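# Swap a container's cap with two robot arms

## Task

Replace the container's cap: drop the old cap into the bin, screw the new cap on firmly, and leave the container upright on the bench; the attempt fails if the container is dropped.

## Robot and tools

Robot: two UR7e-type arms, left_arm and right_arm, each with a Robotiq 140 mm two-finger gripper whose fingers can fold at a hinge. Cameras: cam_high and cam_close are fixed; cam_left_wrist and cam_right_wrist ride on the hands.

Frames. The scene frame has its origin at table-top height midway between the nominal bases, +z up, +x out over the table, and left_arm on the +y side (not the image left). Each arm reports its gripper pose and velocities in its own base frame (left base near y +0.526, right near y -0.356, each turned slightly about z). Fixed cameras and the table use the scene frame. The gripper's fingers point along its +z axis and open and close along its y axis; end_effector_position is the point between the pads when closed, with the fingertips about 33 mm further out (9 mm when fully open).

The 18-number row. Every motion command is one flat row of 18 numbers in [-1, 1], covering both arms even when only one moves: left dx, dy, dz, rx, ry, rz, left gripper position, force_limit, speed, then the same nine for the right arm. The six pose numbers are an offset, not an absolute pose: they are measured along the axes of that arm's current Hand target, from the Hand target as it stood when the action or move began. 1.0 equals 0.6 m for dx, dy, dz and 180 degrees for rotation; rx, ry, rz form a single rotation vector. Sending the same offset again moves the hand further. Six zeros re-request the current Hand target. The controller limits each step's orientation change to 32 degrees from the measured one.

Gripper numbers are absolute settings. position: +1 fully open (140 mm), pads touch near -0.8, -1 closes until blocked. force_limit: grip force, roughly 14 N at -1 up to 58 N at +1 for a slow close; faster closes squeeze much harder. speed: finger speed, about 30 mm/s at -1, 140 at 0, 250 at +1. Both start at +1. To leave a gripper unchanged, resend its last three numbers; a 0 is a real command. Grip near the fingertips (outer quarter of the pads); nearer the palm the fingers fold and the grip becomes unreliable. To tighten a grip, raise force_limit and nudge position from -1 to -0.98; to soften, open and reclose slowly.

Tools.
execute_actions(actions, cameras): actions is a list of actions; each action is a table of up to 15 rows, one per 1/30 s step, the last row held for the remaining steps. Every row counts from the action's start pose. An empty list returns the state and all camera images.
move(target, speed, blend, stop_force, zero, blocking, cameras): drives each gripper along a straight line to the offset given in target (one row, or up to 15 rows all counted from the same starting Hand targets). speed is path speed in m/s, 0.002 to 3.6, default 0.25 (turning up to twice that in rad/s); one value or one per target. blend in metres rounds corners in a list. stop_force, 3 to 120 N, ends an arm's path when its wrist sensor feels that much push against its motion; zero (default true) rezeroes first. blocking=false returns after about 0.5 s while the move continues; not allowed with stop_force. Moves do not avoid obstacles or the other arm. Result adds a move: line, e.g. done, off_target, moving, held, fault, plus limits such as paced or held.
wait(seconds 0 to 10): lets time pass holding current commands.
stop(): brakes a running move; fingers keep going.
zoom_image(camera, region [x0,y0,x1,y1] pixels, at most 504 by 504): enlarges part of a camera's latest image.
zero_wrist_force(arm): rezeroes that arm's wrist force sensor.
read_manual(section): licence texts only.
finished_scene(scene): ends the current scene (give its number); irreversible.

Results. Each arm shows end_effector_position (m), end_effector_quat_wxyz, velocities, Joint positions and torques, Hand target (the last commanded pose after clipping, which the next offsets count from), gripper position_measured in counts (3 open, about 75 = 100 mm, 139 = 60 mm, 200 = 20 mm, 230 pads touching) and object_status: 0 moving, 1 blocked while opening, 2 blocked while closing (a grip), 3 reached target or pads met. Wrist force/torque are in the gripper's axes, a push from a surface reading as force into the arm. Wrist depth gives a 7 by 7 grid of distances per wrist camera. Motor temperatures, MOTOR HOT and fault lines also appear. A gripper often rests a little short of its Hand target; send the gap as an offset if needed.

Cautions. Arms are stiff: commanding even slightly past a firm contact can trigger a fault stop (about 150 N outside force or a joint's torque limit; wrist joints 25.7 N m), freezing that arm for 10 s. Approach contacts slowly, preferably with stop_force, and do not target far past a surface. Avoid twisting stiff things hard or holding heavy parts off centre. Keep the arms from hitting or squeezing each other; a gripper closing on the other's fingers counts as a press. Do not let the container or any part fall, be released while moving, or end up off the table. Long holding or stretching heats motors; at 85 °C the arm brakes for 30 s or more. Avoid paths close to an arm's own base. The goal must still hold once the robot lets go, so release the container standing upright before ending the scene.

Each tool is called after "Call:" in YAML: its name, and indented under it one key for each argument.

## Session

Call:
execute_actions:
  actions: []

Call:
zoom_image:
  camera: "cam_close"
  region: [200, 150, 700, 504]

Call:
zoom_image:
  camera: "cam_high"
  region: [300, 70, 620, 270]

Scene clock: 0.00 s.
left_arm: end_effector_position=(+0.7850, -0.1015, +0.2342) position_measured=3 object_status=3 end_effector_quat_wxyz=(-0.325, +0.626, +0.602, +0.375) | right_arm: end_effector_position=(+0.1738, -0.6055, +0.3018) position_measured=3 object_status=3 end_effector_quat_wxyz=(-0.373, -0.490, +0.772, -0.158)
Joint positions: left_arm=[-0.609 -0.463 0.195 -0.604 -0.726 0.676] | right_arm=[-1.2 -1.471 1.801 -2.454 -2.231 3.757]
Joint velocities: within noise
Joint torques (N m): no reading
Motor temperatures (°C): left_arm=[43 37 38 51 40 32] | right_arm=[44 29 32 50 47 33]
Wrist force (N): no reading
Wrist torque (N m): no reading
Wrist force, peak (N): no reading
Wrist depth (mm): cam_left_wrist=[- - 1591 - 1755 - - / - - 625 - - 1781 1894 / - 541 545 - 544 - 1692 / - - - 467 - 135 1404 / - 119 385 - - 126 89 / - 354 356 - 363 - - / - - - - 341 - -] | cam_right_wrist=[1315 1377 1751 1862 1944 2065 2167 / 1494 1537 1622 1663 1798 1862 1930 / 1377 1414 1485 1555 1583 1642 1762 / 1277 137 1384 525 525 140 1593 / - 118 457 464 490 485 100 / 93 410 428 446 456 468 96 / - 392 402 415 426 441 445]
Hand target: left_arm +0.7850, -0.1015, +0.2342; -0.325, +0.626, +0.602, +0.375 | right_arm +0.1738, -0.6055, +0.3018; -0.373, -0.490, +0.772, -0.158
Tool commands: left_gripper/position=+1.0 left_gripper/force_limit=+1.0 left_gripper/speed=+1.0 right_gripper/position=+1.0 right_gripper/force_limit=+1.0 right_gripper/speed=+1.0
camera_calibration:
cam_left_wrist: T_world_to_cam=[[0.99638, -0.0799847, 0.0287914, -0.787599], [-0.0440972, -0.775868, -0.629353, 0.104119], [0.0726769, 0.625805, -0.776586, 0.334924], [0, 0, 0, 1]] pos_world=[0.764998, -0.19181, 0.348301]
cam_right_wrist: T_world_to_cam=[[-0.881683, 0.461837, 0.0966486, 0.417571], [0.382296, 0.819269, -0.427373, 0.557179], [-0.276558, -0.339859, -0.898895, 0.251058], [0, 0, 0, 1]] pos_world=[0.22459, -0.564005, 0.42344]

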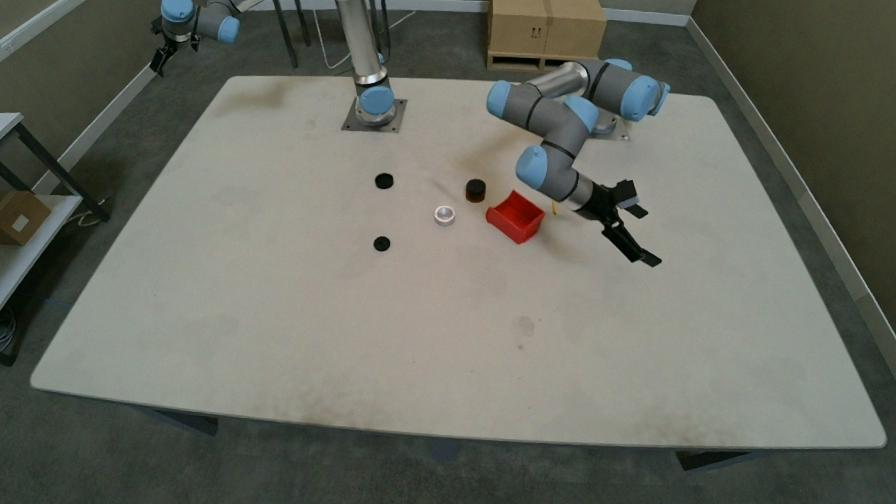

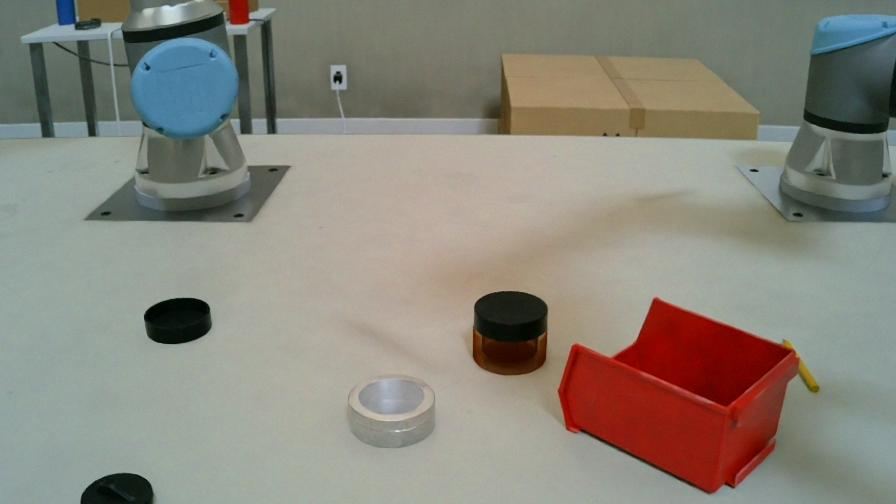

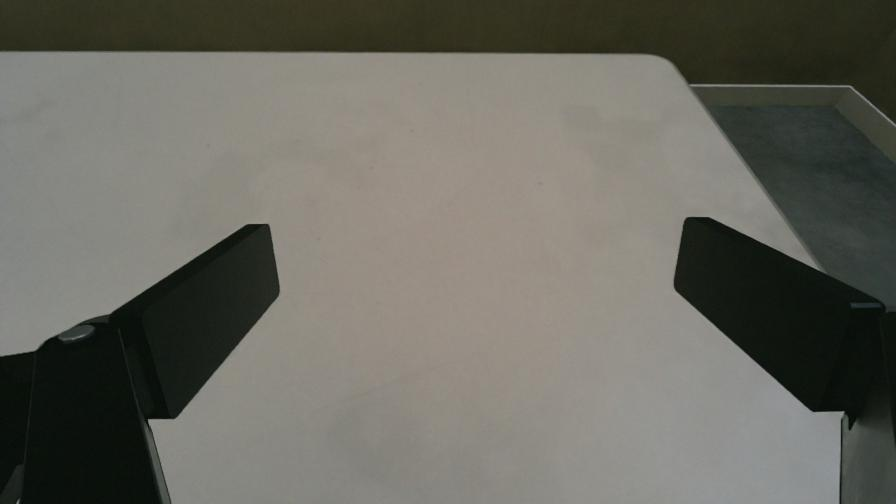

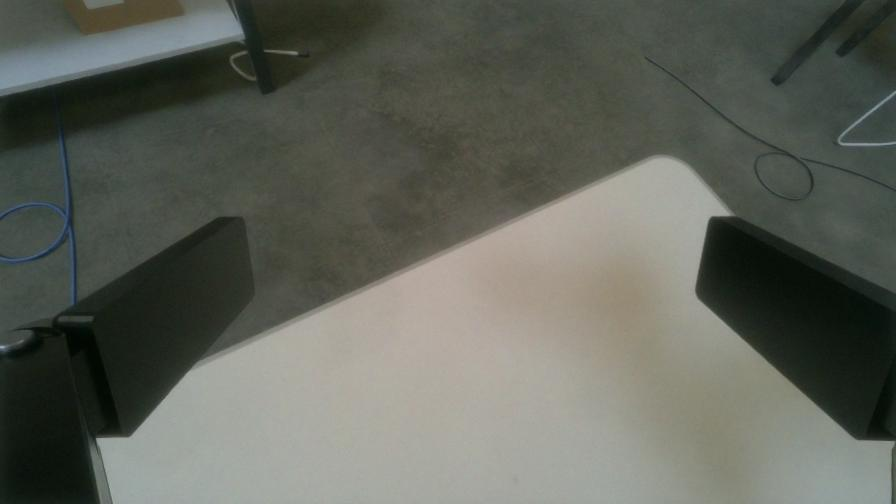

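Scaled by 1.008 from the camera's 896x504 image, which has a finer 1280x720 frame.

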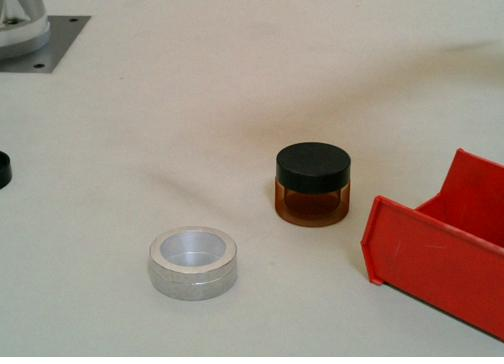

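Scaled by 1.575 from the camera's 896x504 image, which has a finer 1280x720 frame.

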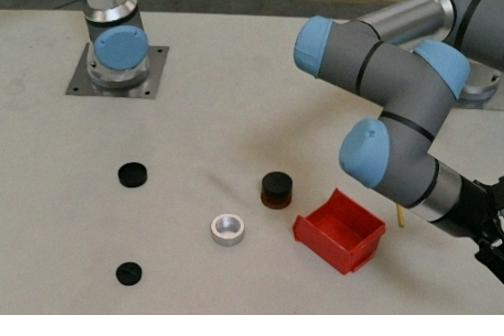

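Call:
zoom_image:
  camera: "cam_close"
  region: [120, 270, 240, 370]

Call:
zoom_image:
  camera: "cam_close"
  region: [450, 270, 570, 390]

Call:
zoom_image:
  camera: "cam_close"
  region: [330, 350, 460, 460]

Call:
zoom_image:
  camera: "cam_close"
  region: [60, 450, 180, 504]

Call:
zoom_image:
  camera: "cam_high"
  region: [360, 160, 500, 260]

Scaled by 4.200 from the camera's 896x504 image, which has a finer 1280x720 frame.

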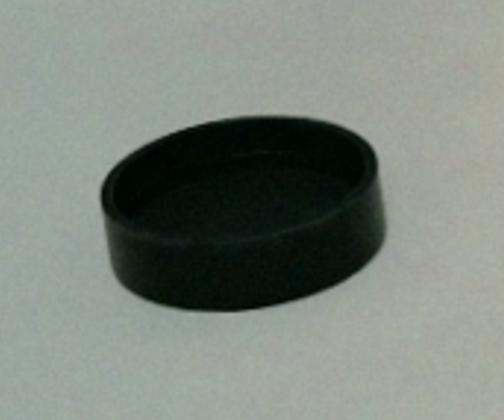

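Scaled by 4.200 from the camera's 896x504 image, which has a finer 1280x720 frame.

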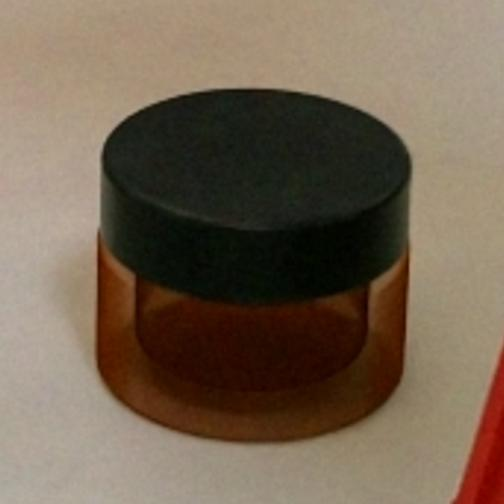

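Scaled by 3.877 from the camera's 896x504 image, which has a finer 1280x720 frame.

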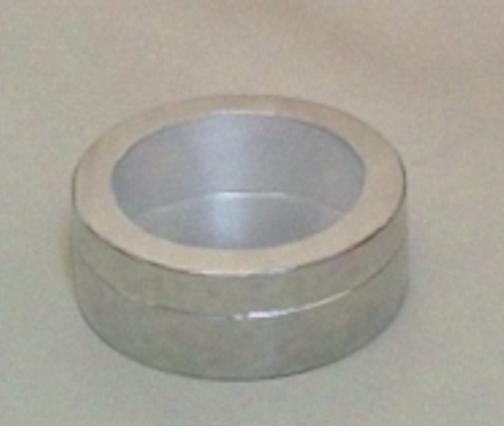

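Scaled by 4.200 from the camera's 896x504 image, which has a finer 1280x720 frame.

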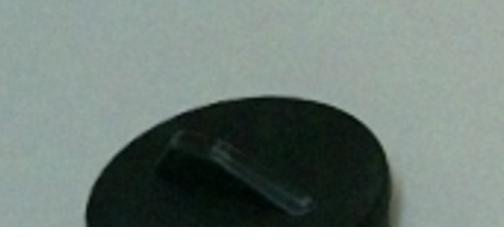

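Scaled by 3.600 from the camera's 896x504 image, which has a finer 1280x720 frame.

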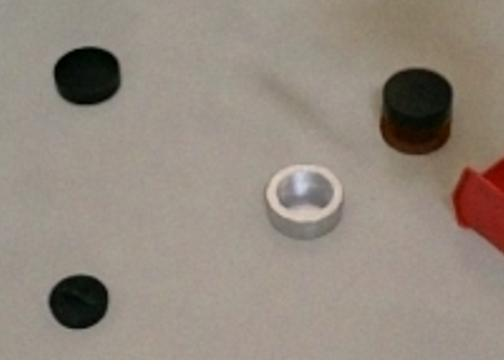

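Call:
move:
  target: [0.0722,-0.44,-0.4617,-0.4268,-0.1208,0.7569,1,1,1,-0.983,0.224,-0.7755,0.3377,-0.0574,-0.7306,1,1,1]
  speed: 0.5
  cameras: ["all"]

Scene clock: 9.77 s.
left_arm: end_effector_position=(+0.5001, -0.3000, +0.4005) position_measured=3 object_status=3 end_effector_quat_wxyz=(+0.001, +0.836, -0.549, +0.000) | right_arm: end_effector_position=(+0.3942, +0.1180, +0.2002) position_measured=3 object_status=3 end_effector_quat_wxyz=(+0.000, +0.973, +0.231, +0.000)
Joint positions: left_arm=[-0.77 -1.332 0.978 -1.216 -1.572 3.535] | right_arm=[-0.04 -1.801 1.968 -1.736 -1.57 2.636]
Joint torques (N m): left_arm=[11.49 -29.34 -32.1 -1.73 -1.46 1.97] | right_arm=[12.32 -6.47 -34.77 -0.55 2.86 -1.84]
Wrist force (N): left_arm=[-1.0 0.6 -0.4] | right_arm=[-2.0 -0.6 0.8]
Wrist torque (N m): left_arm=[0.09 0.33 -0.07] | right_arm=[-0.07 0.37 -0.12]
Wrist force, peak (N): left_arm=[-1.3 1.2 -0.2] | right_arm=[-2.1 -0.7 1.0]
Wrist depth (mm): cam_left_wrist=[- 478 - - 492 - - / - - - - - - - / - 564 560 - - - - / 583 - 561 583 - 135 104 / - 110 621 - - 125 89 / - - - - - 657 - / - 730 - 712 - 583 -] | cam_right_wrist=[324 322 323 320 322 320 320 / 339 337 338 337 336 336 337 / 355 357 355 350 354 355 354 / 372 137 376 376 373 140 365 / - 127 398 398 397 393 101 / 92 419 422 424 421 422 96 / - 455 444 449 452 448 449]
Hand target: left_arm +0.5000, -0.3000, +0.4005; +0.001, +0.835, -0.550, +0.000 | right_arm +0.3942, +0.1180, +0.2002; -0.001, +0.973, +0.231, +0.000
Off the commanded pose: left_arm 0.000 m, 0 deg | right_arm 0.000 m, 0 deg.
move: done
camera_calibration:
cam_left_wrist: T_world_to_cam=[[-0.926589, -0.376006, 0.00728491, 0.357021], [-0.350149, 0.869614, 0.348092, 0.297433], [-0.137219, 0.319987, -0.937432, 0.686694], [0, 0, 0, 1]] pos_world=[0.529185, -0.344143, 0.537594]
cam_right_wrist: T_world_to_cam=[[0.438189, -0.898519, -0.0255609, -0.0478311], [-0.829771, -0.415269, 0.37287, 0.299944], [-0.345645, -0.142178, -0.927532, 0.476126], [0, 0, 0, 1]] pos_world=[0.434414, 0.149275, 0.328559]

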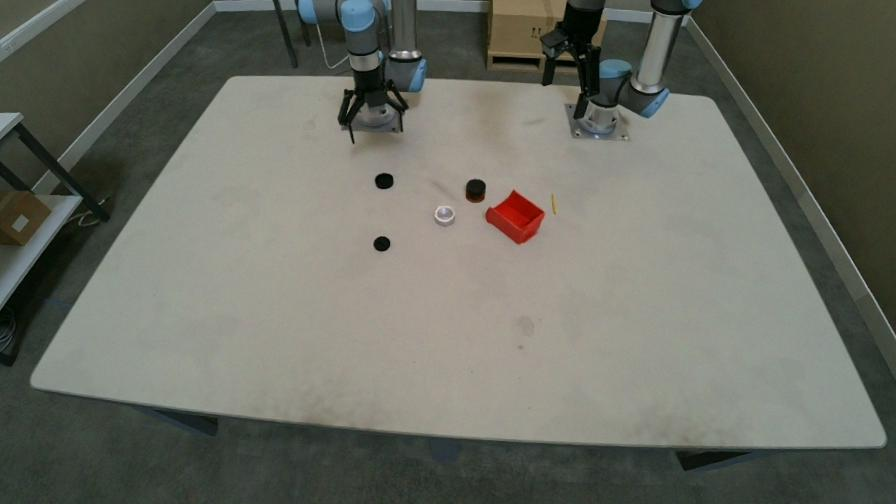

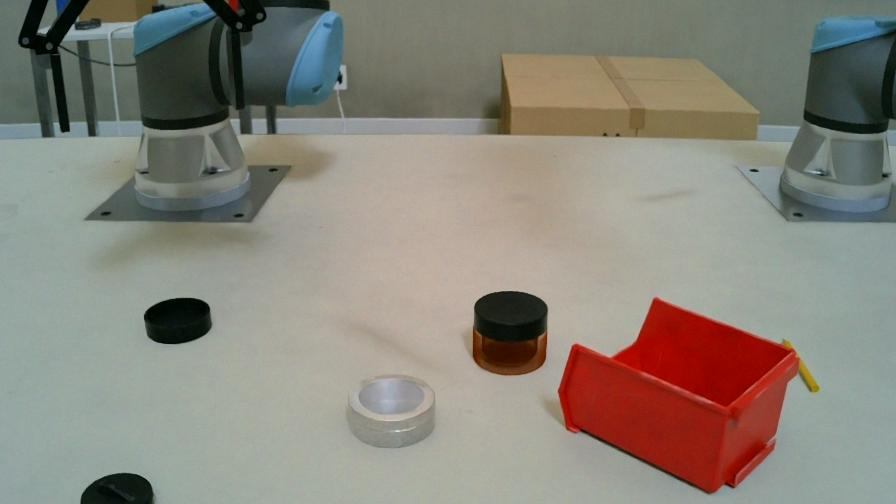

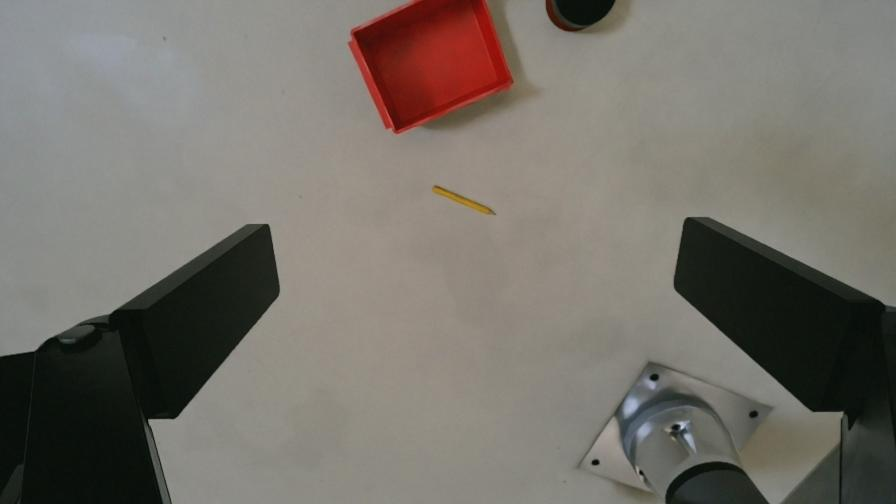

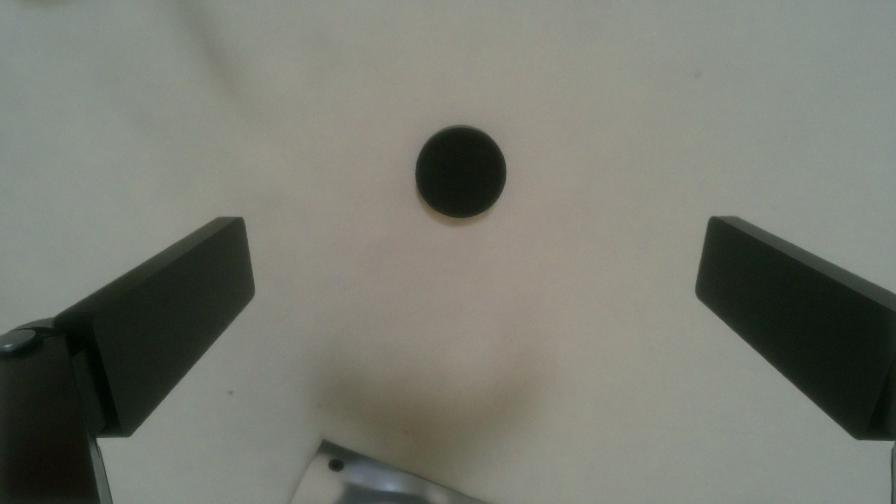

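Call:
execute_actions:
  actions: []

Scene clock: 10.57 s.
left_arm: end_effector_position=(+0.5000, -0.3000, +0.4005) position_measured=3 object_status=3 end_effector_quat_wxyz=(+0.001, +0.835, -0.550, +0.000) | right_arm: end_effector_position=(+0.3942, +0.1180, +0.2002) position_measured=3 object_status=3 end_effector_quat_wxyz=(-0.001, +0.973, +0.231, +0.000)
Joint positions: left_arm=[-0.77 -1.332 0.978 -1.216 -1.573 3.535] | right_arm=[-0.04 -1.801 1.968 -1.736 -1.57 2.636]
Joint velocities: within noise
Joint torques (N m): left_arm=[10.93 -29.48 -30.79 -1.68 -1.52 1.84] | right_arm=[11.63 -6.67 -34.61 -0.46 2.91 -1.89]
Motor temperatures (°C): left_arm=[43 37 38 51 40 32] | right_arm=[44 29 32 50 46 33]
Wrist force (N): left_arm=[-0.9 0.6 -0.6] | right_arm=[-2.1 -0.5 0.9]
Wrist torque (N m): left_arm=[0.09 0.31 -0.08] | right_arm=[-0.06 0.40 -0.12]
Wrist force, peak (N): left_arm=[-1.0 0.8 -0.6] | right_arm=[-2.4 -0.6 0.8]
Wrist depth (mm): cam_left_wrist=[- - - 485 - - - / - 514 - 495 - - - / - - 554 - - 554 - / - - 581 - - 135 - / - 111 568 - - 125 89 / - - - - - 650 - / - - 714 680 - 585 -] | cam_right_wrist=[323 323 322 320 320 321 321 / 340 339 338 337 337 337 338 / 356 356 356 351 355 354 353 / 372 127 377 373 374 139 365 / - 127 399 398 397 393 100 / 92 419 423 422 416 422 96 / - 453 452 446 457 449 448]
Hand target: left_arm +0.5000, -0.3000, +0.4005; +0.001, +0.835, -0.550, +0.000 | right_arm +0.3942, +0.1180, +0.2002; -0.001, +0.973, +0.231, +0.000
Tool commands: left_gripper/position=+1.0 left_gripper/force_limit=+1.0 left_gripper/speed=+1.0 right_gripper/position=+1.0 right_gripper/force_limit=+1.0 right_gripper/speed=+1.0
Off the commanded pose: left_arm 0.000 m, 0 deg | right_arm 0.000 m, 0 deg.
camera_calibration:
cam_left_wrist: T_world_to_cam=[[-0.926674, -0.37579, 0.00756811, 0.35699], [-0.349846, 0.869709, 0.348158, 0.297271], [-0.137416, 0.319981, -0.937405, 0.686782], [0, 0, 0, 1]] pos_world=[0.529187, -0.344143, 0.537594]
cam_right_wrist: T_world_to_cam=[[0.43836, -0.898432, -0.0256797, -0.0478338], [-0.829643, -0.415457, 0.372947, 0.300015], [-0.345736, -0.14218, -0.927497, 0.476203], [0, 0, 0, 1]] pos_world=[0.434514, 0.149374, 0.328559]

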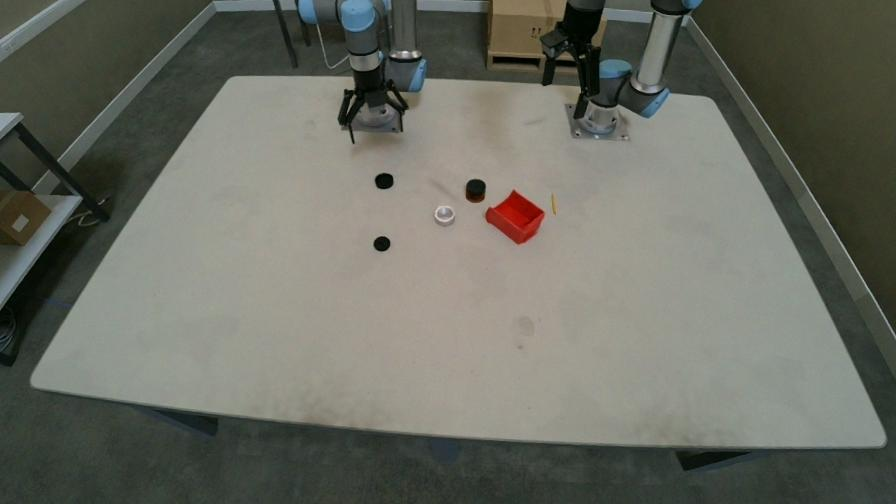

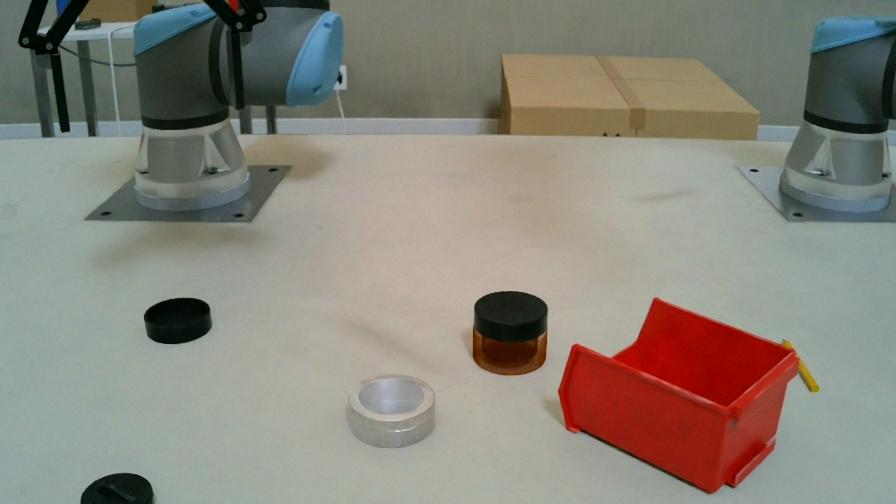

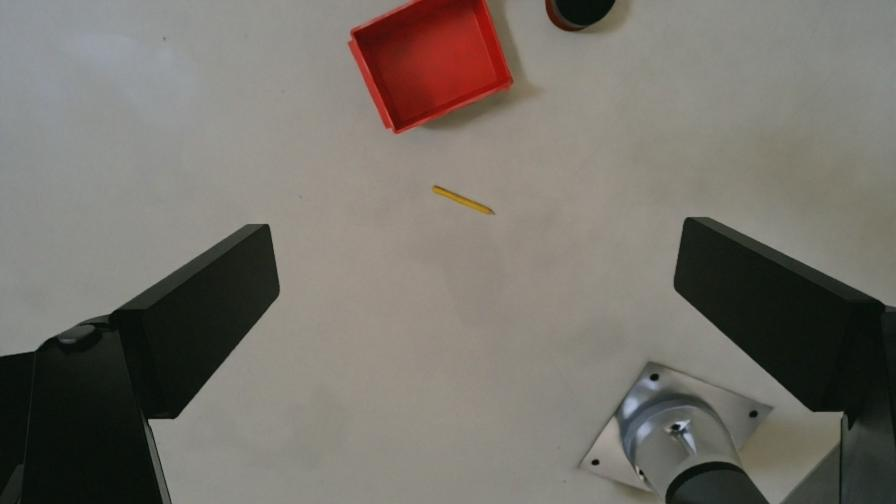

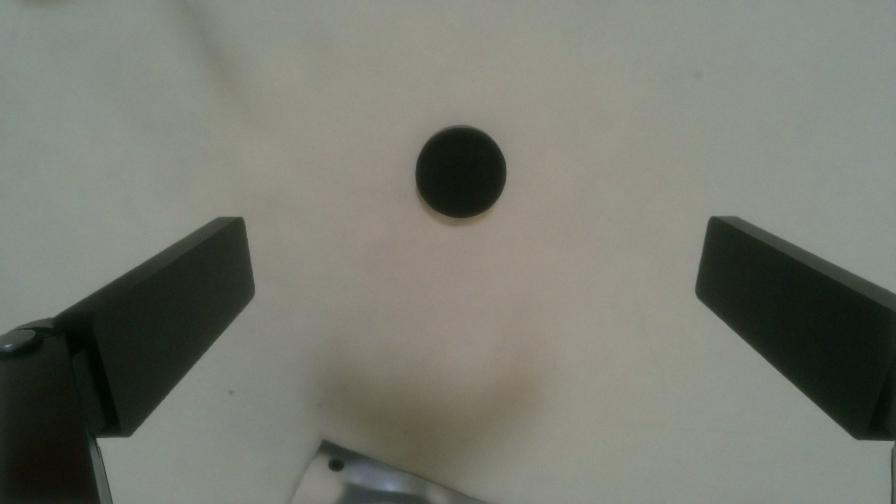

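Call:
zoom_image:
  camera: "cam_close"
  region: [60, 270, 260, 382]

Call:
zoom_image:
  camera: "cam_right_wrist"
  region: [400, 110, 520, 230]

Call:
zoom_image:
  camera: "cam_close"
  region: [430, 270, 600, 390]

Call:
zoom_image:
  camera: "cam_close"
  region: [50, 440, 200, 504]

Scaled by 2.520 from the camera's 896x504 image, which has a finer 1280x720 frame.

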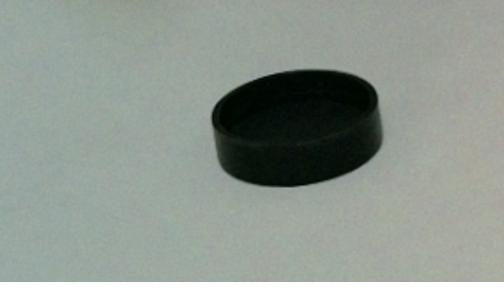

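Scaled by 4.200 from the camera's 896x504 image, which has a finer 1280x720 frame.

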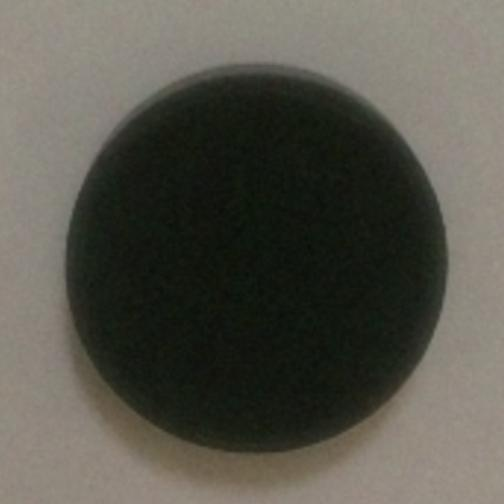

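Scaled by 2.965 from the camera's 896x504 image, which has a finer 1280x720 frame.

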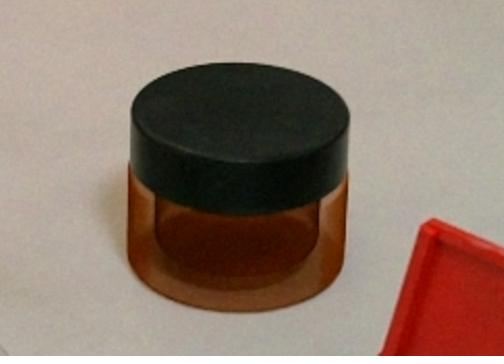

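Scaled by 3.360 from the camera's 896x504 image, which has a finer 1280x720 frame.

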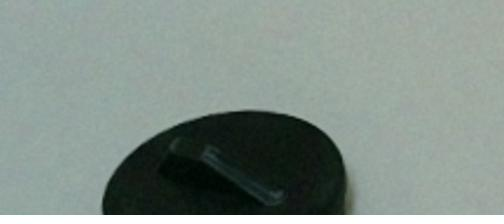

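Call:
move:
  target: [0.2455, 0.3688, 0.1125, 0, 0.5, 0, 1, 1, 1, -0.01833, 0.0008, 0.18367, 0, 0, 0, 1, 1, 1]
  speed: 0.4
  cameras: ["cam_high", "cam_right_wrist"]

Scene clock: 16.77 s.
left_arm: end_effector_position=(+0.3551, -0.5230, +0.3335) position_measured=3 object_status=3 end_effector_quat_wxyz=(+0.389, +0.591, -0.388, +0.590) | right_arm: end_effector_position=(+0.3846, +0.1127, +0.0900) position_measured=3 object_status=3 end_effector_quat_wxyz=(+0.000, +0.973, +0.231, +0.000)
Joint positions: left_arm=[-1.21 -1.314 2.362 -4.19 -1.524 3.14] | right_arm=[-0.055 -1.736 2.214 -2.049 -1.57 2.621]
Joint torques (N m): left_arm=[-9.02 -19.47 -21.47 -4.15 1.51 1.9] | right_arm=[-10.63 -7.08 -13.94 -5.63 -0.64 -1.9]
Wrist force (N): left_arm=[-0.7 -1.0 0.5] | right_arm=[-2.1 -0.7 0.9]
Wrist torque (N m): left_arm=[-0.27 0.10 -0.02] | right_arm=[-0.09 0.40 -0.11]
Wrist force, peak (N): left_arm=[-0.9 1.4 -0.7] | right_arm=[-2.5 -0.5 0.9]
Wrist depth (mm): cam_left_wrist=[1768 2486 - - 316 277 339 / - - - 2875 333 287 - / - - 2910 3671 362 1972 - / - - 1029 430 382 134 - / - 110 780 - - 126 89 / - 583 - - 575 600 - / - - - - - - -] | cam_right_wrist=[220 220 219 219 218 218 218 / 231 230 230 230 229 227 229 / 243 242 243 236 241 242 241 / 254 137 256 256 254 150 249 / - 127 271 270 270 266 100 / 92 285 288 287 288 287 96 / - 308 307 307 306 299 305]
Hand target: left_arm +0.3551, -0.5230, +0.3335; +0.389, +0.591, -0.388, +0.591 | right_arm +0.3846, +0.1127, +0.0900; -0.001, +0.973, +0.231, +0.000
Off the commanded pose: left_arm 0.000 m, 0 deg | right_arm 0.000 m, 0 deg.
move: done
camera_calibration:
cam_right_wrist: T_world_to_cam=[[0.43836, -0.898432, -0.0256797, -0.0511733], [-0.829643, -0.415457, 0.372947, 0.330864], [-0.345736, -0.14218, -0.927497, 0.369886], [0, 0, 0, 1]] pos_world=[0.424814, 0.144074, 0.218359]
Images, in order (width x height): cam_high 896x504, cam_right_wrist 896x504.

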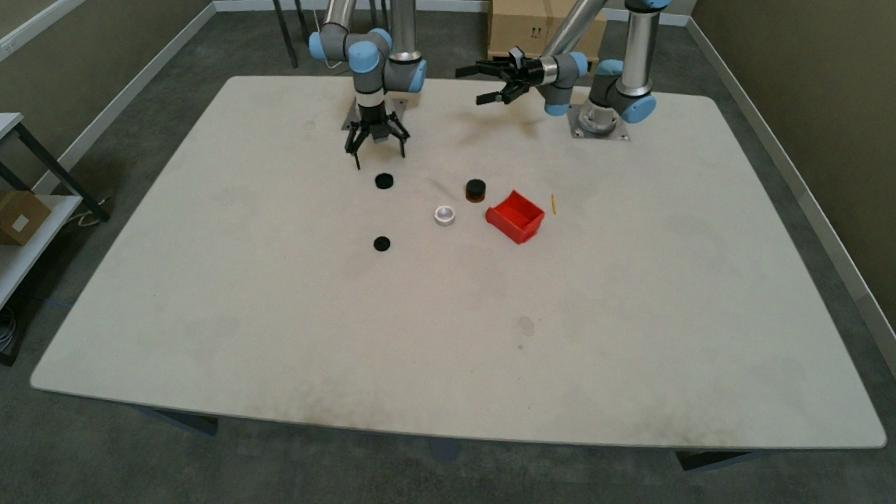

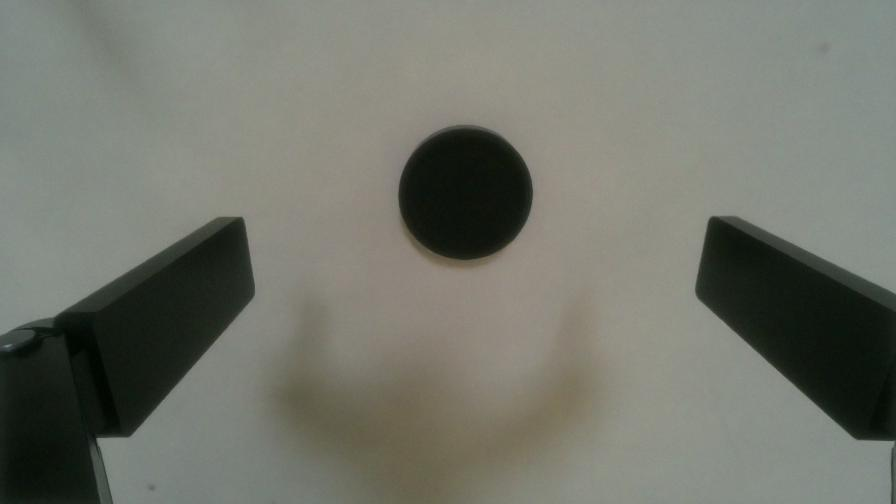

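Call:
zoom_image:
  camera: "cam_right_wrist"
  region: [386, 112, 546, 272]

Scaled by 3.150 from the camera's 896x504 image, which has a finer 1280x720 frame.

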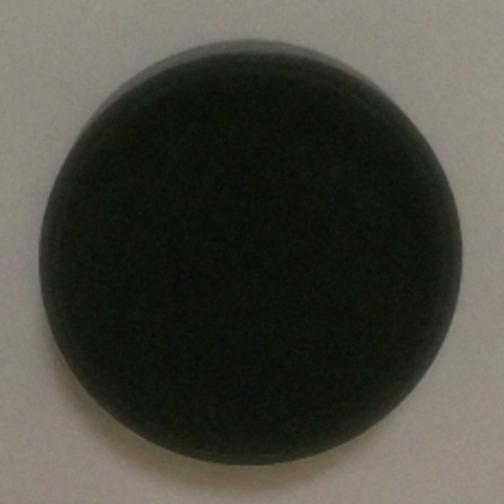

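Call:
move:
  target: [0,0,0,0,0,0,1,1,1, -0.0008,-0.0005,0.12,0,0,0,0.12,-1,1]
  speed: 0.15

Call:
execute_actions:
  actions:
    - [[0,0,0,0,0,0,1,1,1,0,0,0,0,0,0,-1,-1,-1]]
    - [[0,0,0,0,0,0,1,1,1,0,0,0,0,0,0,-1,-1,-1]]
    - [[0,0,0,0,0,0,1,1,1,0,0,0,0,0,0,-1,-1,-1]]
  cameras: ["cam_right_wrist", "cam_close"]

Scene clock: 18.50 s.
left_arm: end_effector_position=(+0.3551, -0.5230, +0.3335) position_measured=3 object_status=3 end_effector_quat_wxyz=(+0.389, +0.591, -0.388, +0.591) | right_arm: end_effector_position=(+0.3839, +0.1129, +0.0181) position_measured=114 object_status=3 end_effector_quat_wxyz=(-0.001, +0.973, +0.231, +0.000)
Joint positions: left_arm=[-1.21 -1.314 2.362 -4.19 -1.524 3.14] | right_arm=[-0.054 -1.613 2.33 -2.288 -1.57 2.621]
Joint torques (N m): left_arm=[-8.78 -19.42 -21.5 -3.99 1.53 2.01] | right_arm=[11.75 -10.74 -10.82 -5.61 0.91 2.12]
Wrist force (N): left_arm=[-0.6 -1.1 0.6] | right_arm=[-2.1 -0.6 1.0]
Wrist torque (N m): left_arm=[-0.29 0.08 -0.01] | right_arm=[-0.07 0.39 -0.20]
Wrist force, peak (N): left_arm=[-0.9 -1.0 0.6] | right_arm=[-2.4 -0.4 2.0]
Wrist depth (mm): cam_left_wrist=[1482 2251 2712 - 2460 2039 335 / 1539 - 2317 3099 340 365 347 / 1879 2130 3059 2566 344 305 - / 1850 2230 1473 - 385 134 105 / - 110 - - 402 125 89 / - - 551 - 413 - - / - - - - - - -] | cam_right_wrist=[153 153 152 152 152 152 152 / 160 161 160 160 160 160 160 / 169 169 167 165 166 168 168 / 178 178 138 172 168 175 177 / 185 90 132 186 188 93 90 / - - 198 200 200 70 89 / - - 214 213 213 - -]
Hand target: left_arm +0.3551, -0.5230, +0.3335; +0.389, +0.591, -0.388, +0.591 | right_arm +0.3839, +0.1129, +0.0180; -0.001, +0.973, +0.231, +0.000
Off the commanded pose: left_arm 0.000 m, 0 deg | right_arm 0.000 m, 0 deg.
move: done

Scene clock: 20.20 s.
left_arm: end_effector_position=(+0.3551, -0.5230, +0.3335) position_measured=3 object_status=3 end_effector_quat_wxyz=(+0.389, +0.591, -0.388, +0.591) | right_arm: end_effector_position=(+0.3840, +0.1129, +0.0180) position_measured=136 object_status=2 end_effector_quat_wxyz=(+0.000, +0.973, +0.231, +0.000)
Joint positions: left_arm=[-1.21 -1.314 2.362 -4.19 -1.524 3.14] | right_arm=[-0.054 -1.612 2.33 -2.288 -1.57 2.621]
Joint torques (N m): left_arm=[-9.68 -19.15 -20.77 -4.05 1.34 1.87] | right_arm=[10.77 -9.6 -11.59 -3.39 -2.51 2.12]
Wrist force (N): left_arm=[-0.6 -1.0 0.5] | right_arm=[-5.5 -1.6 -10.7]
Wrist torque (N m): left_arm=[-0.27 0.09 -0.01] | right_arm=[-0.04 0.50 -0.22]
Wrist force, peak (N): left_arm=[-0.7 -1.2 0.9] | right_arm=[-5.7 -1.3 -11.1]
Wrist depth (mm): cam_left_wrist=[2005 2435 - 3020 - - 335 / 2005 2057 - - 342 322 362 / 1864 - - 2712 344 304 - / 2251 - - 1136 381 134 103 / - 110 - - 389 125 89 / - - 582 542 419 - - / - - 500 - - 490 -] | cam_right_wrist=[153 153 152 152 152 152 152 / 160 160 160 160 159 160 160 / 169 169 167 165 166 168 168 / 179 178 153 172 157 177 177 / 186 90 122 186 176 90 183 / - - 113 200 199 69 90 / - - 213 214 213 - 72]
Hand target: left_arm +0.3551, -0.5230, +0.3335; +0.389, +0.591, -0.388, +0.591 | right_arm +0.3839, +0.1129, +0.0180; -0.001, +0.973, +0.231, +0.000
Off the commanded pose: left_arm 0.000 m, 0 deg | right_arm 0.000 m, 0 deg.
Step readings (end_effector_position of left_arm | right_arm):
0: (+0.3551, -0.5230, +0.3335) | (+0.3839, +0.1129, +0.0181)
1: (+0.3551, -0.5230, +0.3335) | (+0.3839, +0.1129, +0.0180)
2: (+0.3551, -0.5230, +0.3335) | (+0.3839, +0.1129, +0.0180)
4: (+0.3551, -0.5230, +0.3335) | (+0.3839, +0.1129, +0.0180)
8: (+0.3551, -0.5230, +0.3335) | (+0.3839, +0.1129, +0.0180)
15: (+0.3551, -0.5230, +0.3335) | (+0.3840, +0.1129, +0.0180)
16: (+0.3551, -0.5230, +0.3335) | (+0.3840, +0.1129, +0.0180)
17: (+0.3551, -0.5230, +0.3335) | (+0.3840, +0.1129, +0.0180)
19: (+0.3551, -0.5230, +0.3335) | (+0.3840, +0.1129, +0.0180)
23: (+0.3551, -0.5230, +0.3335) | (+0.3840, +0.1129, +0.0180)
30: (+0.3551, -0.5230, +0.3335) | (+0.3840, +0.1129, +0.0180)
31: (+0.3551, -0.5230, +0.3335) | (+0.3840, +0.1129, +0.0180)
32: (+0.3551, -0.5230, +0.3335) | (+0.3840, +0.1129, +0.0180)
34: (+0.3551, -0.5230, +0.3335) | (+0.3840, +0.1129, +0.0180)
38: (+0.3551, -0.5230, +0.3335) | (+0.3840, +0.1129, +0.0180)
45: (+0.3551, -0.5230, +0.3335) | (+0.3840, +0.1129, +0.0180)
camera_calibration:
cam_right_wrist: T_world_to_cam=[[0.43836, -0.898432, -0.0256797, -0.0526694], [-0.829643, -0.415457, 0.372947, 0.35726], [-0.345736, -0.14218, -0.927497, 0.302913], [0, 0, 0, 1]] pos_world=[0.424214, 0.144174, 0.146359]
Images, in order (width x height): cam_close 896x504, cam_right_wrist 896x504.

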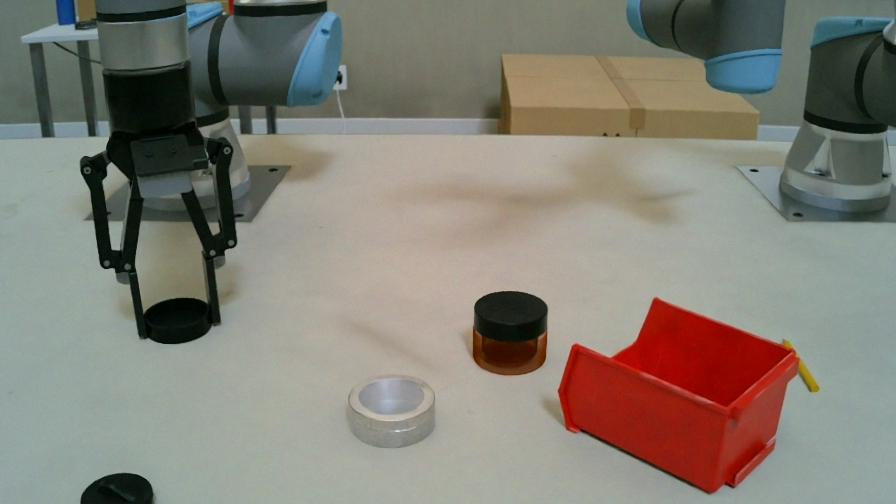

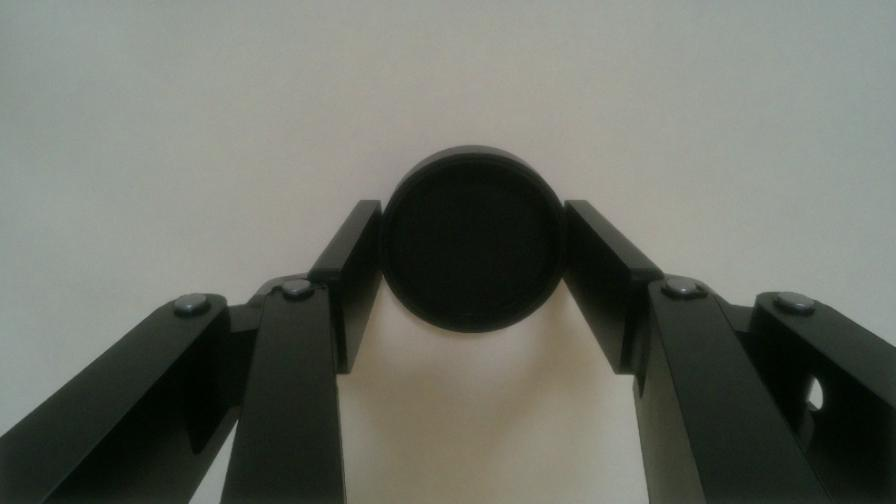

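Call:
move:
  target:
    - [0,0,0,0,0,0,1,1,1, 0,0,-0.15,0,0,0,-1,-1,-1]
    - [0,0,0,0,0,0,1,1,1, 0.1225,-0.0917,-0.525,0.5,0,0,-1,-1,-1]
  speed: [0.15, 0.4]
  blend: 0.03
  cameras: ["all"]

Scene clock: 23.97 s.
left_arm: end_effector_position=(+0.3551, -0.5230, +0.3335) position_measured=3 object_status=3 end_effector_quat_wxyz=(+0.389, +0.591, -0.388, +0.591) | right_arm: end_effector_position=(+0.4251, +0.1947, +0.3330) position_measured=136 object_status=2 end_effector_quat_wxyz=(+0.688, -0.688, -0.163, +0.163)
Joint positions: left_arm=[-1.21 -1.314 2.362 -4.19 -1.524 3.14] | right_arm=[-0.382 -1.133 1.43 -0.296 -0.848 1.57]
Joint torques (N m): left_arm=[-9.2 -19.2 -19.88 -4.08 1.64 1.98] | right_arm=[11.57 -30.48 -29.11 4.6 -2.7 -1.93]
Wrist force (N): left_arm=[-0.6 -1.0 0.6] | right_arm=[-2.2 -2.9 5.1]
Wrist torque (N m): left_arm=[-0.25 0.08 -0.01] | right_arm=[-0.81 0.35 -0.20]
Wrist force, peak (N): left_arm=[-0.7 -1.2 0.7] | right_arm=[-5.7 -1.3 -10.8]
Wrist depth (mm): cam_left_wrist=[1879 1781 - 558 568 2622 276 / - 2189 - 429 2339 - 279 / 1570 - 3361 307 2112 2273 289 / - - - - - 134 294 / - 110 - - - 126 89 / - - - 628 - - - / - - - - - - -] | cam_right_wrist=[- - - 377 1005 696 470 / - - 787 487 623 703 469 / - - 808 163 912 698 467 / 2185 - 125 172 150 653 465 / - 90 108 176 117 90 428 / - - 69 - - 69 90 / - - - - - - 72]
Hand target: left_arm +0.3551, -0.5230, +0.3335; +0.389, +0.591, -0.388, +0.591 | right_arm +0.4251, +0.1947, +0.3330; +0.688, -0.688, -0.163, +0.163
Off the commanded pose: left_arm 0.000 m, 0 deg | right_arm 0.000 m, 0 deg.
move: done
camera_calibration:
cam_left_wrist: T_world_to_cam=[[-0.920372, -0.390527, -0.0200968, 0.138724], [-0.118728, 0.328038, -0.937174, 0.527072], [0.372585, -0.860163, -0.348283, -0.319363], [0, 0, 0, 1]] pos_world=[0.309245, -0.393428, 0.385517]
cam_right_wrist: T_world_to_cam=[[-0.0223591, 0.0170908, -0.999604, 0.352887], [-0.661473, -0.749967, 0.00197316, 0.425106], [-0.749636, 0.661255, 0.0280736, 0.317944], [0, 0, 0, 1]] pos_world=[0.527429, 0.102542, 0.342983]

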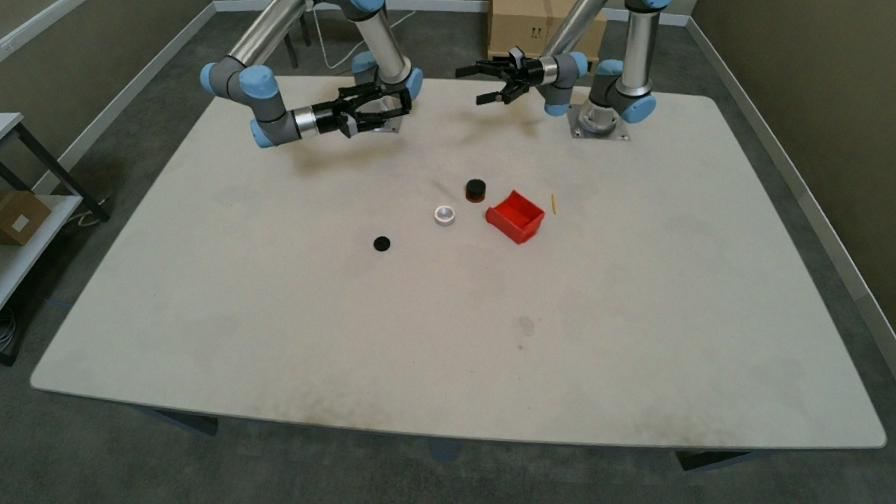

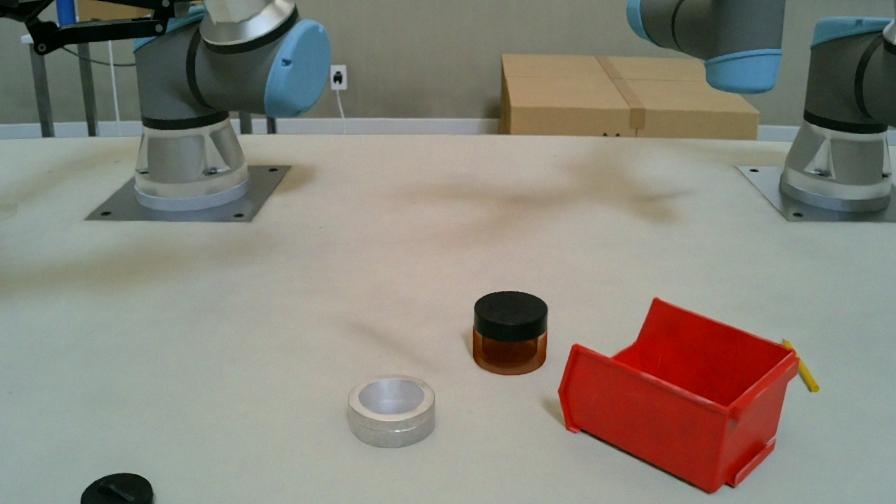

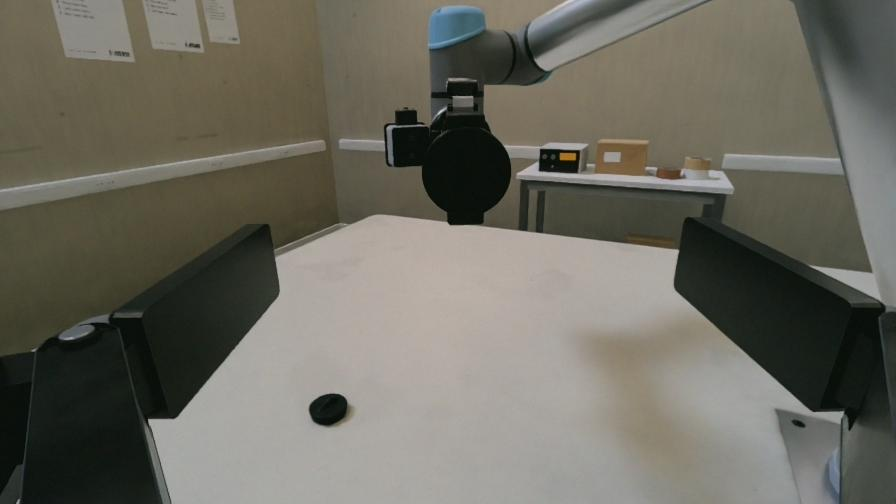

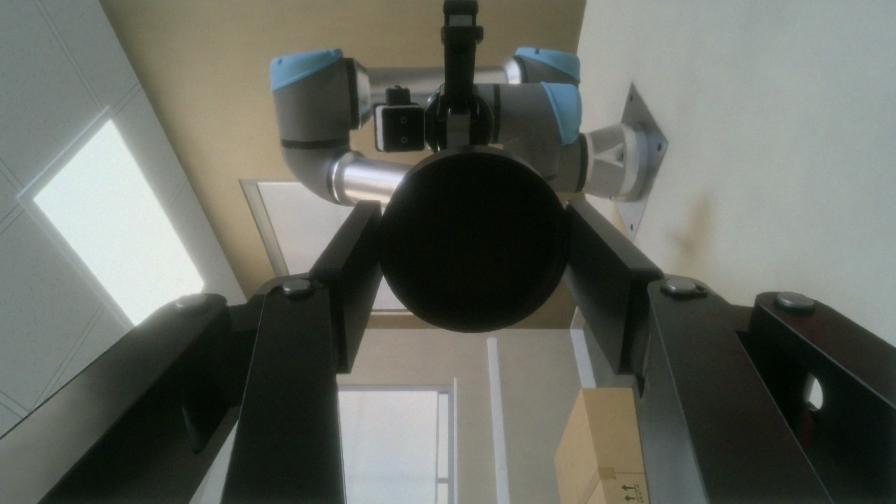

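Call:
zoom_image:
  camera: "cam_left_wrist"
  region: [376, 66, 576, 266]

Scaled by 2.520 from the camera's 896x504 image, which has a finer 1280x720 frame.

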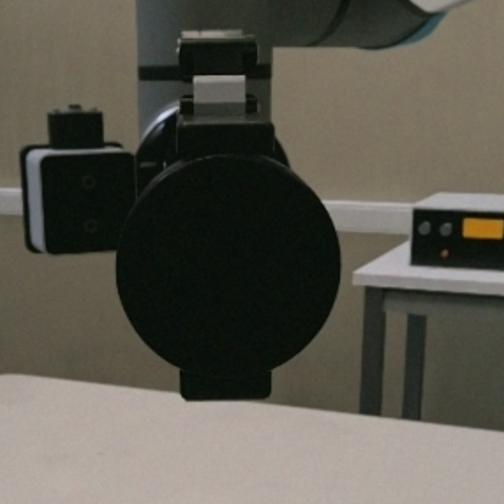

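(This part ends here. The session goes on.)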